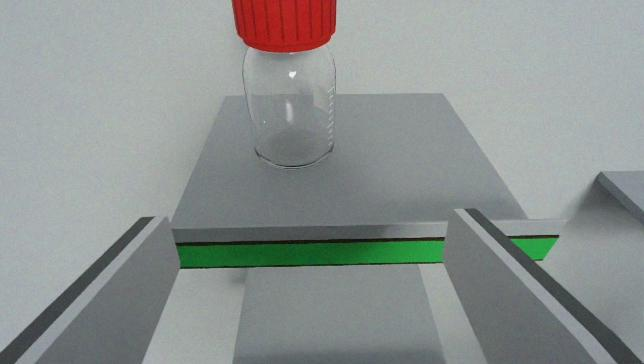

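Request:
{"api": "move", "payload": {"target": {"side": "left", "x": 0.345, "y": 0.46, "z": 1.43, "quat_wxyz": [0.5495, 0.445, -0.445, -0.5495]}, "min_time_s": 0.6}}

Request:
{"api": "move", "payload": {"target": {"side": "left", "x": 0.411, "y": 0.462, "z": 1.424, "quat_wxyz": [0.5495, 0.445, -0.445, -0.5495]}, "min_time_s": 0.7, "cameras": ["left_wrist_camera"]}}

Scene clock: 59.90 s.
Joint torques (N m): left_arm=[-17.68 16.52 7.54 -4.28 -0.16 -2.01 0.31] | right_arm=[-9.87 -9.23 -4.36 -6.24 0.51 -1.7 -0.09]
External joint torques (N m): left_arm=[0.05 0.97 -0.42 0.35 -0.12 0 0.3] | right_arm=[0.69 0.04 1.22 0.69 -0.12 0.16 -0.08]
Wrist force (N): left_arm=[0.8 -5.0 -0.4] | right_arm=[3.0 5.2 0.0]
Wrist torque (N m): left_arm=[0.20 0.07 0.03] | right_arm=[-0.27 0.12 -0.32]
Wrist force, peak (N): left_arm=[1.2 -5.8 -0.6] | right_arm=[3.1 5.5 -0.9]
move: done
base_odometry: x=-0.331 y=+2.468 heading=+1.814
lidar_m: 0.51 0.52 0.72 1.38 2.14 3.06 5.33 2.94 2.38 2.02 0.73 0.52
base_status: not commanded
joint_positions: torso_squat_rad=+0.350 torso_shift_rad=+0.000 torso_pitch_rad=+0.000 torso_yaw_rad=+0.000 left_shoulder_pitch_rad=-0.834 left_shoulder_roll_rad=+1.170 left_shoulder_yaw_rad=+0.105 left_elbow_rad=-1.398 left_forearm_roll_rad=+1.016 left_wrist_pitch_rad=+1.017 left_hand_roll_rad=-1.505 left_gripper_m=+0.085 right_shoulder_pitch_rad=-0.061 right_shoulder_roll_rad=-0.569 right_shoulder_yaw_rad=-0.187 right_elbow_rad=-2.316 right_forearm_roll_rad=-0.362 right_wrist_pitch_rad=+1.021 right_hand_roll_rad=+1.255 right_gripper_m=+0.100 head_pan_rad=+0.100 head_tilt_rad=+0.350
joint_status: all done
wheel_motors_off: 0
motor_effort: left_wheel=-10(10) right_wheel=+2(2)
chest: x=-0.2280 y=-0.0002 z=+1.2475 quat_wxyz=(+1.000, +0.000, +0.000, +0.000)
left_hand: x=+0.3444 y=+0.4596 z=+1.4303 quat_wxyz=(+0.549, +0.446, -0.445, -0.548)
left_hand_status: reached (checked arc that bows 8 mm and turns the hand up to 2 deg, planned for 0.7 s): 1 mm and 0.2 deg off.
right_hand: x=+0.2400 y=-0.3201 z=+1.2120 quat_wxyz=(+0.549, -0.445, -0.446, +0.549)
pictures: none

Scene clock: 61.30 s.
Joint torques (N m): left_arm=[-21.79 14.35 4.87 -6.4 0.1 -1.97 0.58] | right_arm=[-10.22 -10.01 -5.02 -6.23 0.5 -1.73 -0.17]
External joint torques (N m): left_arm=[-0.27 0.94 -0.87 0.64 -0.23 0.01 0.57] | right_arm=[0.34 -0.74 0.55 0.7 -0.13 0.13 -0.16]
Wrist force (N): left_arm=[0.5 -4.9 -0.2] | right_arm=[2.9 3.8 -0.4]
Wrist torque (N m): left_arm=[0.16 0.06 0.04] | right_arm=[-0.20 0.03 -0.27]
Wrist force, peak (N): left_arm=[1.0 -5.9 -0.2] | right_arm=[3.4 5.1 0.1]
move: done
base_odometry: x=-0.331 y=+2.468 heading=+1.814
lidar_m: 0.51 0.53 0.73 1.38 2.14 3.07 5.33 2.94 2.38 2.02 0.73 0.52
base_status: not commanded
joint_positions: torso_squat_rad=+0.350 torso_shift_rad=+0.000 torso_pitch_rad=+0.000 torso_yaw_rad=+0.000 left_shoulder_pitch_rad=-1.131 left_shoulder_roll_rad=+1.027 left_shoulder_yaw_rad=-0.021 left_elbow_rad=-0.963 left_forearm_roll_rad=+0.983 left_wrist_pitch_rad=+0.910 left_hand_roll_rad=-1.743 left_gripper_m=+0.085 right_shoulder_pitch_rad=-0.061 right_shoulder_roll_rad=-0.569 right_shoulder_yaw_rad=-0.187 right_elbow_rad=-2.316 right_forearm_roll_rad=-0.362 right_wrist_pitch_rad=+1.021 right_hand_roll_rad=+1.255 right_gripper_m=+0.100 head_pan_rad=+0.100 head_tilt_rad=+0.350
joint_status: all done
wheel_motors_off: 0
motor_effort: left_wheel=-10(10) right_wheel=+1(2)
chest: x=-0.2280 y=-0.0002 z=+1.2475 quat_wxyz=(+1.000, +0.000, +0.000, +0.000)
left_hand: x=+0.4109 y=+0.4618 z=+1.4245 quat_wxyz=(+0.549, +0.445, -0.445, -0.549)
left_hand_status: reached (checked arc that bows 16 mm and turns the hand up to 3 deg, planned for 0.8 s): 1 mm and 0.1 deg off.
right_hand: x=+0.2400 y=-0.3201 z=+1.2120 quat_wxyz=(+0.549, -0.445, -0.446, +0.549)
left_wrist_camera: T_world_to_cam=[[-0.03608, -0.99935, 0.00243, 0.47186], [-0.63948, 0.02122, -0.76852, 1.37494], [0.76796, -0.02928, -0.63982, 0.68364]] pos_world=[0.37125, 0.4624, 1.49293]

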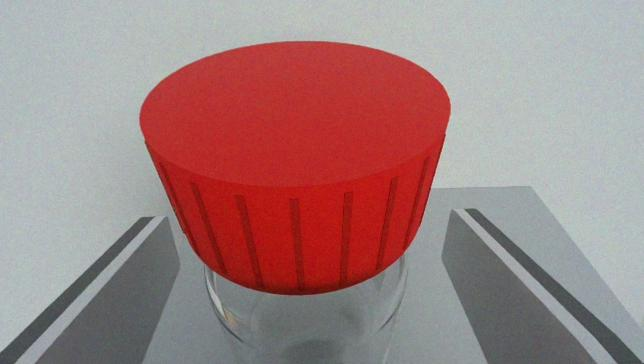

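Request:
{"api": "move", "payload": {"target": {"side": "left", "x": 0.419, "y": 0.464, "z": 1.424, "quat_wxyz": [0.5495, 0.445, -0.445, -0.5495]}, "min_time_s": 0.3}}

Request:
{"api": "move", "payload": {"joints": {"left_gripper_m": 0.04}}}

Request:
{"api": "move", "payload": {"target": {"side": "left", "x": 0.405, "y": 0.464, "z": 1.458, "quat_wxyz": [0.5495, 0.445, -0.445, -0.5495]}, "min_time_s": 0.6}}

Request:
{"api": "move", "payload": {"target": {"side": "left", "x": 0.27, "y": 0.45, "z": 1.455, "quat_wxyz": [0.5495, 0.445, -0.445, -0.5495]}, "min_time_s": 0.8}}

Request:
{"api": "move", "payload": {"target": {"side": "left", "x": 0.265, "y": 0.44, "z": 1.265, "quat_wxyz": [0.5495, 0.445, -0.445, -0.5495]}, "min_time_s": 1.0, "cameras": ["left_wrist_camera"]}}

Scene clock: 63.17 s.
Joint torques (N m): left_arm=[-23.25 13.5 3.5 -7.07 0.2 -2.08 0.33] | right_arm=[-10.19 -9.83 -4.68 -6.39 0.66 -1.65 -0.14]
External joint torques (N m): left_arm=[-1.29 0.5 -1.75 0.36 -0.2 -0.12 0.31] | right_arm=[0.37 -0.56 0.9 0.55 0.03 0.2 -0.13]
Wrist force (N): left_arm=[0.6 -5.0 -0.4] | right_arm=[3.4 4.4 -0.7]
Wrist torque (N m): left_arm=[0.18 0.06 0.03] | right_arm=[-0.25 0.10 -0.29]
Wrist force, peak (N): left_arm=[0.1 -5.6 -0.3] | right_arm=[2.8 5.4 -1.4]
move: done
base_odometry: x=-0.331 y=+2.468 heading=+1.814
lidar_m: 0.51 0.53 0.73 1.38 2.14 3.06 5.33 2.94 2.38 2.02 0.74 0.53
base_status: not commanded
joint_positions: torso_squat_rad=+0.350 torso_shift_rad=+0.000 torso_pitch_rad=+0.000 torso_yaw_rad=+0.000 left_shoulder_pitch_rad=-1.181 left_shoulder_roll_rad=+1.009 left_shoulder_yaw_rad=-0.030 left_elbow_rad=-0.879 left_forearm_roll_rad=+0.989 left_wrist_pitch_rad=+0.890 left_hand_roll_rad=-1.796 left_gripper_m=+0.085 right_shoulder_pitch_rad=-0.061 right_shoulder_roll_rad=-0.569 right_shoulder_yaw_rad=-0.187 right_elbow_rad=-2.316 right_forearm_roll_rad=-0.362 right_wrist_pitch_rad=+1.021 right_hand_roll_rad=+1.255 right_gripper_m=+0.100 head_pan_rad=+0.100 head_tilt_rad=+0.350
joint_status: all done
wheel_motors_off: 0
motor_effort: left_wheel=-10(10) right_wheel=+1(3)
chest: x=-0.2280 y=-0.0002 z=+1.2475 quat_wxyz=(+1.000, +0.000, +0.000, +0.000)
left_hand: x=+0.4189 y=+0.4640 z=+1.4244 quat_wxyz=(+0.549, +0.445, -0.445, -0.549)
left_hand_status: reached (checked arc that bows 3 mm and turns the hand up to 0 deg, planned for 0.3 s): 0 mm and 0.1 deg off.
right_hand: x=+0.2400 y=-0.3201 z=+1.2120 quat_wxyz=(+0.549, -0.445, -0.446, +0.549)
pictures: none

Scene clock: 64.17 s.
Joint torques (N m): left_arm=[-22.99 13.59 3.72 -7.21 0.11 -2.13 0.21] | right_arm=[-10.32 -9.82 -4.98 -6.27 0.55 -1.84 -0.02]
External joint torques (N m): left_arm=[-1.02 0.59 -1.53 0.22 -0.29 -0.16 0.2] | right_arm=[0.24 -0.54 0.59 0.66 -0.08 0.02 -0.01]
Wrist force (N): left_arm=[0.9 -5.3 -0.3] | right_arm=[3.6 4.3 -0.5]
Wrist torque (N m): left_arm=[0.13 0.08 0.05] | right_arm=[-0.21 0.12 -0.29]
Wrist force, peak (N): left_arm=[0.9 -5.8 -0.1] | right_arm=[3.4 5.1 -0.3]
move: off_target
base_odometry: x=-0.331 y=+2.468 heading=+1.814
lidar_m: 0.51 0.53 0.73 1.38 2.14 3.06 5.33 2.94 2.38 2.02 0.73 0.53
base_status: not commanded
joint_positions: torso_squat_rad=+0.350 torso_shift_rad=+0.000 torso_pitch_rad=+0.000 torso_yaw_rad=+0.000 left_shoulder_pitch_rad=-1.181 left_shoulder_roll_rad=+1.009 left_shoulder_yaw_rad=-0.030 left_elbow_rad=-0.879 left_forearm_roll_rad=+0.989 left_wrist_pitch_rad=+0.890 left_hand_roll_rad=-1.796 left_gripper_m=+0.055 right_shoulder_pitch_rad=-0.061 right_shoulder_roll_rad=-0.569 right_shoulder_yaw_rad=-0.187 right_elbow_rad=-2.316 right_forearm_roll_rad=-0.362 right_wrist_pitch_rad=+1.021 right_hand_roll_rad=+1.255 right_gripper_m=+0.100 head_pan_rad=+0.100 head_tilt_rad=+0.350
joint_status: left_gripper_m off_target (ended at +0.055, target +0.040)
wheel_motors_off: 0
motor_effort: left_wheel=-10(10) right_wheel=+1(2)
chest: x=-0.2280 y=-0.0002 z=+1.2475 quat_wxyz=(+1.000, +0.000, +0.000, +0.000)
left_hand: x=+0.4189 y=+0.4640 z=+1.4244 quat_wxyz=(+0.549, +0.445, -0.445, -0.549)
right_hand: x=+0.2400 y=-0.3201 z=+1.2120 quat_wxyz=(+0.549, -0.445, -0.446, +0.549)
pictures: none

Scene clock: 65.10 s.
Joint torques (N m): left_arm=[-22.76 13.82 3.27 -8.65 0.25 -2.37 0.5] | right_arm=[-10.16 -9.85 -4.8 -6.57 0.66 -1.75 -0.24]
External joint torques (N m): left_arm=[-1.29 1.69 -1.81 -1.52 -0.13 -0.4 0.49] | right_arm=[0.4 -0.58 0.78 0.36 0.03 0.11 -0.23]
Wrist force (N): left_arm=[1.2 -6.5 -0.6] | right_arm=[3.0 5.2 -0.2]
Wrist torque (N m): left_arm=[0.16 0.15 -0.11] | right_arm=[-0.30 0.09 -0.33]
Wrist force, peak (N): left_arm=[1.0 -6.9 -1.2] | right_arm=[3.6 5.4 -0.8]
move: done
base_odometry: x=-0.331 y=+2.468 heading=+1.814
lidar_m: 0.50 0.53 0.72 1.38 2.14 3.06 5.33 2.94 2.38 2.02 0.73 0.53
base_status: not commanded
joint_positions: torso_squat_rad=+0.350 torso_shift_rad=+0.000 torso_pitch_rad=+0.000 torso_yaw_rad=+0.000 left_shoulder_pitch_rad=-1.246 left_shoulder_roll_rad=+1.046 left_shoulder_yaw_rad=-0.037 left_elbow_rad=-0.884 left_forearm_roll_rad=+0.984 left_wrist_pitch_rad=+0.964 left_hand_roll_rad=-1.773 left_gripper_m=+0.055 right_shoulder_pitch_rad=-0.061 right_shoulder_roll_rad=-0.569 right_shoulder_yaw_rad=-0.187 right_elbow_rad=-2.316 right_forearm_roll_rad=-0.362 right_wrist_pitch_rad=+1.021 right_hand_roll_rad=+1.255 right_gripper_m=+0.100 head_pan_rad=+0.100 head_tilt_rad=+0.350
joint_status: all done
wheel_motors_off: 0
motor_effort: left_wheel=-10(10) right_wheel=+1(2)
chest: x=-0.2280 y=-0.0002 z=+1.2475 quat_wxyz=(+1.000, +0.000, +0.000, +0.000)
left_hand: x=+0.4050 y=+0.4641 z=+1.4580 quat_wxyz=(+0.550, +0.445, -0.445, -0.549)
left_hand_status: reached (checked arc that bows 2 mm and turns the hand up to 0 deg, planned for 0.6 s): 0 mm and 0.0 deg off.
right_hand: x=+0.2400 y=-0.3201 z=+1.2120 quat_wxyz=(+0.549, -0.445, -0.446, +0.549)
pictures: none

Scene clock: 66.63 s.
Joint torques (N m): left_arm=[-15.13 17.43 8.64 -3.09 -0.51 -2.52 0.12] | right_arm=[-10.43 -9.81 -4.92 -6.4 0.46 -1.63 -0.22]
External joint torques (N m): left_arm=[-1.3 1.01 0.38 -0.73 -0.17 -0.56 0.1] | right_arm=[0.13 -0.53 0.65 0.53 -0.17 0.23 -0.21]
Wrist force (N): left_arm=[0.9 -6.2 -0.4] | right_arm=[2.7 4.6 0.0]
Wrist torque (N m): left_arm=[0.14 0.12 -0.10] | right_arm=[-0.26 0.00 -0.30]
Wrist force, peak (N): left_arm=[1.0 -7.7 -1.1] | right_arm=[2.8 5.3 -0.7]
move: done
base_odometry: x=-0.331 y=+2.468 heading=+1.814
lidar_m: 0.50 0.53 0.72 1.38 2.14 3.07 5.33 2.95 2.38 2.02 0.73 0.52
base_status: not commanded
joint_positions: torso_squat_rad=+0.350 torso_shift_rad=+0.000 torso_pitch_rad=+0.000 torso_yaw_rad=+0.000 left_shoulder_pitch_rad=-0.604 left_shoulder_roll_rad=+1.294 left_shoulder_yaw_rad=+0.334 left_elbow_rad=-1.700 left_forearm_roll_rad=+1.101 left_wrist_pitch_rad=+1.161 left_hand_roll_rad=-1.355 left_gripper_m=+0.055 right_shoulder_pitch_rad=-0.061 right_shoulder_roll_rad=-0.569 right_shoulder_yaw_rad=-0.187 right_elbow_rad=-2.316 right_forearm_roll_rad=-0.362 right_wrist_pitch_rad=+1.021 right_hand_roll_rad=+1.255 right_gripper_m=+0.100 head_pan_rad=+0.100 head_tilt_rad=+0.350
joint_status: all done
wheel_motors_off: 0
motor_effort: left_wheel=-10(10) right_wheel=+1(3)
chest: x=-0.2280 y=-0.0002 z=+1.2475 quat_wxyz=(+1.000, +0.000, +0.000, +0.000)
left_hand: x=+0.2695 y=+0.4503 z=+1.4552 quat_wxyz=(+0.550, +0.444, -0.445, -0.551)
left_hand_status: reached (checked arc that bows 32 mm and turns the hand up to 6 deg, planned for 1.0 s): 1 mm and 0.2 deg off.
right_hand: x=+0.2400 y=-0.3201 z=+1.2120 quat_wxyz=(+0.549, -0.445, -0.446, +0.549)
pictures: none

Scene clock: 68.10 s.
Joint torques (N m): left_arm=[-13.82 16.76 10.23 -6.95 -0.21 -2.38 0.15] | right_arm=[-10.19 -9.6 -4.54 -6.56 0.47 -1.79 -0.07]
External joint torques (N m): left_arm=[-2.02 1.42 1.64 -1.35 -0.07 -0.39 0.13] | right_arm=[0.38 -0.33 1.03 0.38 -0.16 0.06 -0.06]
Wrist force (N): left_arm=[0.9 -6.5 -0.6] | right_arm=[3.1 3.7 -0.6]
Wrist torque (N m): left_arm=[0.18 0.09 0.02] | right_arm=[-0.19 0.08 -0.29]
Wrist force, peak (N): left_arm=[0.9 -7.7 -1.5] | right_arm=[3.5 5.2 0.2]
move: done
base_odometry: x=-0.331 y=+2.468 heading=+1.814
lidar_m: 0.51 0.53 0.73 1.37 2.14 3.06 5.33 2.94 2.38 2.02 0.73 0.53
base_status: not commanded
joint_positions: torso_squat_rad=+0.350 torso_shift_rad=+0.000 torso_pitch_rad=+0.000 torso_yaw_rad=+0.000 left_shoulder_pitch_rad=-0.105 left_shoulder_roll_rad=+0.902 left_shoulder_yaw_rad=+0.406 left_elbow_rad=-1.969 left_forearm_roll_rad=+0.851 left_wrist_pitch_rad=+0.873 left_hand_roll_rad=-1.429 left_gripper_m=+0.055 right_shoulder_pitch_rad=-0.061 right_shoulder_roll_rad=-0.569 right_shoulder_yaw_rad=-0.187 right_elbow_rad=-2.316 right_forearm_roll_rad=-0.362 right_wrist_pitch_rad=+1.021 right_hand_roll_rad=+1.255 right_gripper_m=+0.100 head_pan_rad=+0.100 head_tilt_rad=+0.350
joint_status: all done
wheel_motors_off: 0
motor_effort: left_wheel=-10(10) right_wheel=+2(2)
chest: x=-0.2280 y=-0.0002 z=+1.2475 quat_wxyz=(+1.000, +0.000, +0.000, +0.000)
left_hand: x=+0.2646 y=+0.4398 z=+1.2646 quat_wxyz=(+0.550, +0.445, -0.444, -0.550)
left_hand_status: reached (checked arc that bows 18 mm and turns the hand up to 3 deg, planned for 1.0 s): 1 mm and 0.1 deg off.
right_hand: x=+0.2400 y=-0.3201 z=+1.2120 quat_wxyz=(+0.549, -0.445, -0.446, +0.549)
left_wrist_camera: T_world_to_cam=[[-0.03613, -0.99934, 0.00247, 0.44496], [-0.64187, 0.02132, -0.76651, 1.15712], [0.76596, -0.02928, -0.64222, 0.6966]] pos_world=[0.22523, 0.4404, 1.33323]

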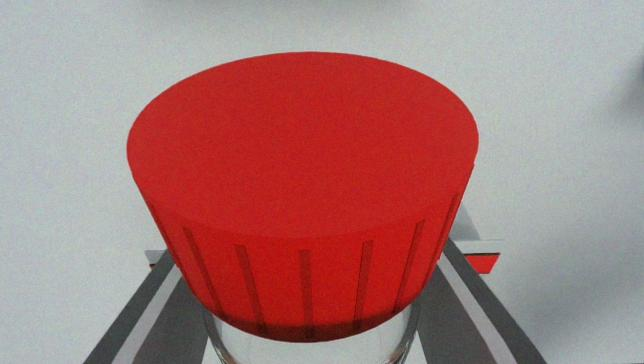

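Request:
{"api": "move", "payload": {"target": {"side": "left", "x": 0.315, "y": 0.44, "z": 1.264, "quat_wxyz": [0.5495, 0.445, -0.445, -0.5495]}, "min_time_s": 0.6}}

Request:
{"api": "move", "payload": {"target": {"side": "left", "x": 0.363, "y": 0.44, "z": 1.261, "quat_wxyz": [0.5495, 0.445, -0.445, -0.5495]}, "min_time_s": 0.6}}

Request:
{"api": "move", "payload": {"target": {"side": "left", "x": 0.382, "y": 0.44, "z": 1.243, "quat_wxyz": [0.5495, 0.445, -0.445, -0.5495]}, "min_time_s": 0.6}}

Request:
{"api": "move", "payload": {"target": {"side": "left", "x": 0.384, "y": 0.44, "z": 1.238, "quat_wxyz": [0.5495, 0.445, -0.445, -0.5495]}, "min_time_s": 0.3}}

Request:
{"api": "move", "payload": {"target": {"side": "left", "x": 0.384, "y": 0.44, "z": 1.235, "quat_wxyz": [0.5495, 0.445, -0.445, -0.5495]}, "min_time_s": 0.3}}

Scene clock: 70.43 s.
Joint torques (N m): left_arm=[-15.49 16.83 7.86 -6.54 -0.35 -2.36 0.08] | right_arm=[-10.41 -10.09 -4.37 -6.33 0.47 -1.77 -0.19]
External joint torques (N m): left_arm=[-0.73 1.1 -0.67 -0.22 -0.28 -0.36 0.07] | right_arm=[0.16 -0.81 1.2 0.61 -0.16 0.09 -0.18]
Wrist force (N): left_arm=[0.9 -6.4 -0.7] | right_arm=[2.7 4.4 -0.5]
Wrist torque (N m): left_arm=[0.17 0.11 0.05] | right_arm=[-0.24 0.03 -0.27]
Wrist force, peak (N): left_arm=[1.4 -7.2 -0.1] | right_arm=[3.4 5.1 -0.8]
move: done
base_odometry: x=-0.331 y=+2.468 heading=+1.814
lidar_m: 0.51 0.52 0.72 1.38 2.14 3.06 5.33 2.93 2.38 2.03 0.73 0.52
base_status: not commanded
joint_positions: torso_squat_rad=+0.350 torso_shift_rad=+0.000 torso_pitch_rad=+0.000 torso_yaw_rad=+0.000 left_shoulder_pitch_rad=-0.295 left_shoulder_roll_rad=+0.900 left_shoulder_yaw_rad=+0.275 left_elbow_rad=-1.762 left_forearm_roll_rad=+0.816 left_wrist_pitch_rad=+0.824 left_hand_roll_rad=-1.471 left_gripper_m=+0.055 right_shoulder_pitch_rad=-0.061 right_shoulder_roll_rad=-0.569 right_shoulder_yaw_rad=-0.187 right_elbow_rad=-2.316 right_forearm_roll_rad=-0.362 right_wrist_pitch_rad=+1.021 right_hand_roll_rad=+1.255 right_gripper_m=+0.100 head_pan_rad=+0.100 head_tilt_rad=+0.350
joint_status: all done
wheel_motors_off: 0
motor_effort: left_wheel=-10(10) right_wheel=+1(2)
chest: x=-0.2280 y=-0.0002 z=+1.2475 quat_wxyz=(+1.000, +0.000, +0.000, +0.000)
left_hand: x=+0.3150 y=+0.4400 z=+1.2642 quat_wxyz=(+0.549, +0.445, -0.445, -0.549)
left_hand_status: reached (checked arc that bows 4 mm and turns the hand up to 1 deg, planned for 0.6 s): 0 mm and 0.0 deg off.
right_hand: x=+0.2400 y=-0.3201 z=+1.2120 quat_wxyz=(+0.549, -0.445, -0.446, +0.549)
pictures: none

Scene clock: 71.43 s.
Joint torques (N m): left_arm=[-18.79 16.59 7.24 -7.45 -0.11 -2.41 0.06] | right_arm=[-10.15 -10.09 -4.66 -6.44 0.68 -1.94 0.05]
External joint torques (N m): left_arm=[-1.2 0.86 -0.77 -0.29 -0.17 -0.39 0.05] | right_arm=[0.42 -0.81 0.92 0.49 0.05 -0.09 0.05]
Wrist force (N): left_arm=[0.6 -6.4 -0.4] | right_arm=[3.4 4.4 -0.1]
Wrist torque (N m): left_arm=[0.17 0.09 0.04] | right_arm=[-0.19 0.08 -0.31]
Wrist force, peak (N): left_arm=[0.0 -7.6 -1.3] | right_arm=[3.3 5.2 -0.6]
move: done
base_odometry: x=-0.331 y=+2.468 heading=+1.814
lidar_m: 0.51 0.53 0.73 1.37 2.14 3.06 5.33 2.94 2.38 2.03 0.73 0.53
base_status: not commanded
joint_positions: torso_squat_rad=+0.350 torso_shift_rad=+0.000 torso_pitch_rad=+0.000 torso_yaw_rad=+0.000 left_shoulder_pitch_rad=-0.480 left_shoulder_roll_rad=+0.870 left_shoulder_yaw_rad=+0.172 left_elbow_rad=-1.530 left_forearm_roll_rad=+0.809 left_wrist_pitch_rad=+0.763 left_hand_roll_rad=-1.554 left_gripper_m=+0.055 right_shoulder_pitch_rad=-0.061 right_shoulder_roll_rad=-0.569 right_shoulder_yaw_rad=-0.187 right_elbow_rad=-2.316 right_forearm_roll_rad=-0.362 right_wrist_pitch_rad=+1.021 right_hand_roll_rad=+1.255 right_gripper_m=+0.100 head_pan_rad=+0.100 head_tilt_rad=+0.350
joint_status: all done
wheel_motors_off: 0
motor_effort: left_wheel=-10(10) right_wheel=+1(2)
chest: x=-0.2280 y=-0.0002 z=+1.2475 quat_wxyz=(+1.000, +0.000, +0.000, +0.000)
left_hand: x=+0.3630 y=+0.4400 z=+1.2612 quat_wxyz=(+0.549, +0.445, -0.445, -0.549)
left_hand_status: reached (checked arc that bows 7 mm and turns the hand up to 1 deg, planned for 0.6 s): 0 mm and 0.0 deg off.
right_hand: x=+0.2400 y=-0.3201 z=+1.2120 quat_wxyz=(+0.549, -0.445, -0.446, +0.549)
pictures: none

Scene clock: 72.37 s.
Joint torques (N m): left_arm=[-20.53 16.48 6.81 -7.92 0.02 -2.59 0.1] | right_arm=[-10.05 -9.84 -4.72 -6.38 0.68 -1.83 -0.13]
External joint torques (N m): left_arm=[-1.97 0.89 -0.84 -0.22 -0.11 -0.57 0.09] | right_arm=[0.51 -0.56 0.85 0.55 0.05 0.03 -0.12]
Wrist force (N): left_arm=[1.3 -6.5 -0.7] | right_arm=[2.9 4.4 -0.4]
Wrist torque (N m): left_arm=[0.18 0.16 0.04] | right_arm=[-0.18 0.04 -0.27]
Wrist force, peak (N): left_arm=[0.7 -7.2 -0.9] | right_arm=[3.7 4.7 -0.3]
move: done
base_odometry: x=-0.331 y=+2.468 heading=+1.814
lidar_m: 0.50 0.53 0.73 1.37 2.14 3.06 5.33 2.94 2.38 2.02 0.74 0.53
base_status: not commanded
joint_positions: torso_squat_rad=+0.350 torso_shift_rad=+0.000 torso_pitch_rad=+0.000 torso_yaw_rad=+0.000 left_shoulder_pitch_rad=-0.527 left_shoulder_roll_rad=+0.834 left_shoulder_yaw_rad=+0.135 left_elbow_rad=-1.419 left_forearm_roll_rad=+0.815 left_wrist_pitch_rad=+0.697 left_hand_roll_rad=-1.615 left_gripper_m=+0.055 right_shoulder_pitch_rad=-0.061 right_shoulder_roll_rad=-0.569 right_shoulder_yaw_rad=-0.187 right_elbow_rad=-2.316 right_forearm_roll_rad=-0.362 right_wrist_pitch_rad=+1.021 right_hand_roll_rad=+1.255 right_gripper_m=+0.100 head_pan_rad=+0.100 head_tilt_rad=+0.350
joint_status: all done
wheel_motors_off: 0
motor_effort: left_wheel=-10(10) right_wheel=+2(2)
chest: x=-0.2280 y=-0.0002 z=+1.2475 quat_wxyz=(+1.000, +0.000, +0.000, +0.000)
left_hand: x=+0.3817 y=+0.4401 z=+1.2431 quat_wxyz=(+0.550, +0.445, -0.445, -0.549)
left_hand_status: reached (checked arc that bows 4 mm and turns the hand up to 1 deg, planned for 0.6 s): 0 mm and 0.1 deg off.
right_hand: x=+0.2400 y=-0.3201 z=+1.2120 quat_wxyz=(+0.549, -0.445, -0.446, +0.549)
pictures: none

Scene clock: 73.00 s.
Joint torques (N m): left_arm=[-20.69 16.2 6.11 -7.96 0.15 -2.8 -0.08] | right_arm=[-10.39 -9.77 -4.79 -6.17 0.39 -1.72 -0.12]
External joint torques (N m): left_arm=[-2.04 0.62 -1.49 -0.18 0.01 -0.79 -0.09] | right_arm=[0.18 -0.5 0.79 0.77 -0.24 0.14 -0.11]
Wrist force (N): left_arm=[1.0 -6.4 -1.1] | right_arm=[2.8 4.4 -0.6]
Wrist torque (N m): left_arm=[0.18 0.12 0.03] | right_arm=[-0.25 0.02 -0.29]
Wrist force, peak (N): left_arm=[0.9 -6.9 -1.2] | right_arm=[3.9 4.4 -1.1]
move: done
base_odometry: x=-0.331 y=+2.468 heading=+1.814
lidar_m: 0.51 0.53 0.73 1.38 2.14 3.05 5.33 2.95 2.39 2.02 0.74 0.53
base_status: not commanded
joint_positions: torso_squat_rad=+0.350 torso_shift_rad=+0.000 torso_pitch_rad=+0.000 torso_yaw_rad=+0.000 left_shoulder_pitch_rad=-0.528 left_shoulder_roll_rad=+0.828 left_shoulder_yaw_rad=+0.129 left_elbow_rad=-1.403 left_forearm_roll_rad=+0.818 left_wrist_pitch_rad=+0.683 left_hand_roll_rad=-1.627 left_gripper_m=+0.055 right_shoulder_pitch_rad=-0.061 right_shoulder_roll_rad=-0.569 right_shoulder_yaw_rad=-0.187 right_elbow_rad=-2.316 right_forearm_roll_rad=-0.362 right_wrist_pitch_rad=+1.021 right_hand_roll_rad=+1.255 right_gripper_m=+0.100 head_pan_rad=+0.100 head_tilt_rad=+0.350
joint_status: all done
wheel_motors_off: 0
motor_effort: left_wheel=-10(10) right_wheel=+1(2)
chest: x=-0.2280 y=-0.0002 z=+1.2475 quat_wxyz=(+1.000, +0.000, +0.000, +0.000)
left_hand: x=+0.3838 y=+0.4401 z=+1.2382 quat_wxyz=(+0.550, +0.445, -0.445, -0.549)
left_hand_status: reached (checked arc that bows 0 mm and turns the hand up to 0 deg, planned for 0.3 s): 0 mm and 0.0 deg off.
right_hand: x=+0.2400 y=-0.3201 z=+1.2120 quat_wxyz=(+0.549, -0.445, -0.446, +0.549)
pictures: none

Scene clock: 73.63 s.
Joint torques (N m): left_arm=[-19.5 16.11 5.88 -7.58 0.12 -2.72 0.07] | right_arm=[-10.15 -10.33 -4.96 -6.53 0.55 -1.77 -0.14]
External joint torques (N m): left_arm=[-0.86 0.54 -1.72 0.23 -0.03 -0.71 0.06] | right_arm=[0.42 -1.06 0.62 0.4 -0.08 0.08 -0.13]
Wrist force (N): left_arm=[0.7 -6.5 -0.7] | right_arm=[3.6 5.1 -1.0]
Wrist torque (N m): left_arm=[0.18 0.07 0.04] | right_arm=[-0.30 0.13 -0.28]
Wrist force, peak (N): left_arm=[0.8 -7.0 -0.6] | right_arm=[3.4 5.4 -0.7]
move: done
base_odometry: x=-0.331 y=+2.468 heading=+1.814
lidar_m: 0.50 0.53 0.72 1.38 2.14 3.07 5.33 2.93 2.37 2.02 0.73 0.53
base_status: not commanded
joint_positions: torso_squat_rad=+0.350 torso_shift_rad=+0.000 torso_pitch_rad=+0.000 torso_yaw_rad=+0.000 left_shoulder_pitch_rad=-0.524 left_shoulder_roll_rad=+0.825 left_shoulder_yaw_rad=+0.128 left_elbow_rad=-1.400 left_forearm_roll_rad=+0.820 left_wrist_pitch_rad=+0.675 left_hand_roll_rad=-1.631 left_gripper_m=+0.055 right_shoulder_pitch_rad=-0.061 right_shoulder_roll_rad=-0.569 right_shoulder_yaw_rad=-0.187 right_elbow_rad=-2.316 right_forearm_roll_rad=-0.362 right_wrist_pitch_rad=+1.021 right_hand_roll_rad=+1.255 right_gripper_m=+0.100 head_pan_rad=+0.100 head_tilt_rad=+0.350
joint_status: all done
wheel_motors_off: 0
motor_effort: left_wheel=-10(10) right_wheel=+1(2)
chest: x=-0.2280 y=-0.0002 z=+1.2475 quat_wxyz=(+1.000, +0.000, +0.000, +0.000)
left_hand: x=+0.3839 y=+0.4402 z=+1.2354 quat_wxyz=(+0.549, +0.445, -0.445, -0.549)
left_hand_status: reached (checked arc that bows 0 mm and turns the hand up to 0 deg, planned for 0.3 s): 0 mm and 0.0 deg off.
right_hand: x=+0.2400 y=-0.3201 z=+1.2120 quat_wxyz=(+0.549, -0.445, -0.446, +0.549)
pictures: none


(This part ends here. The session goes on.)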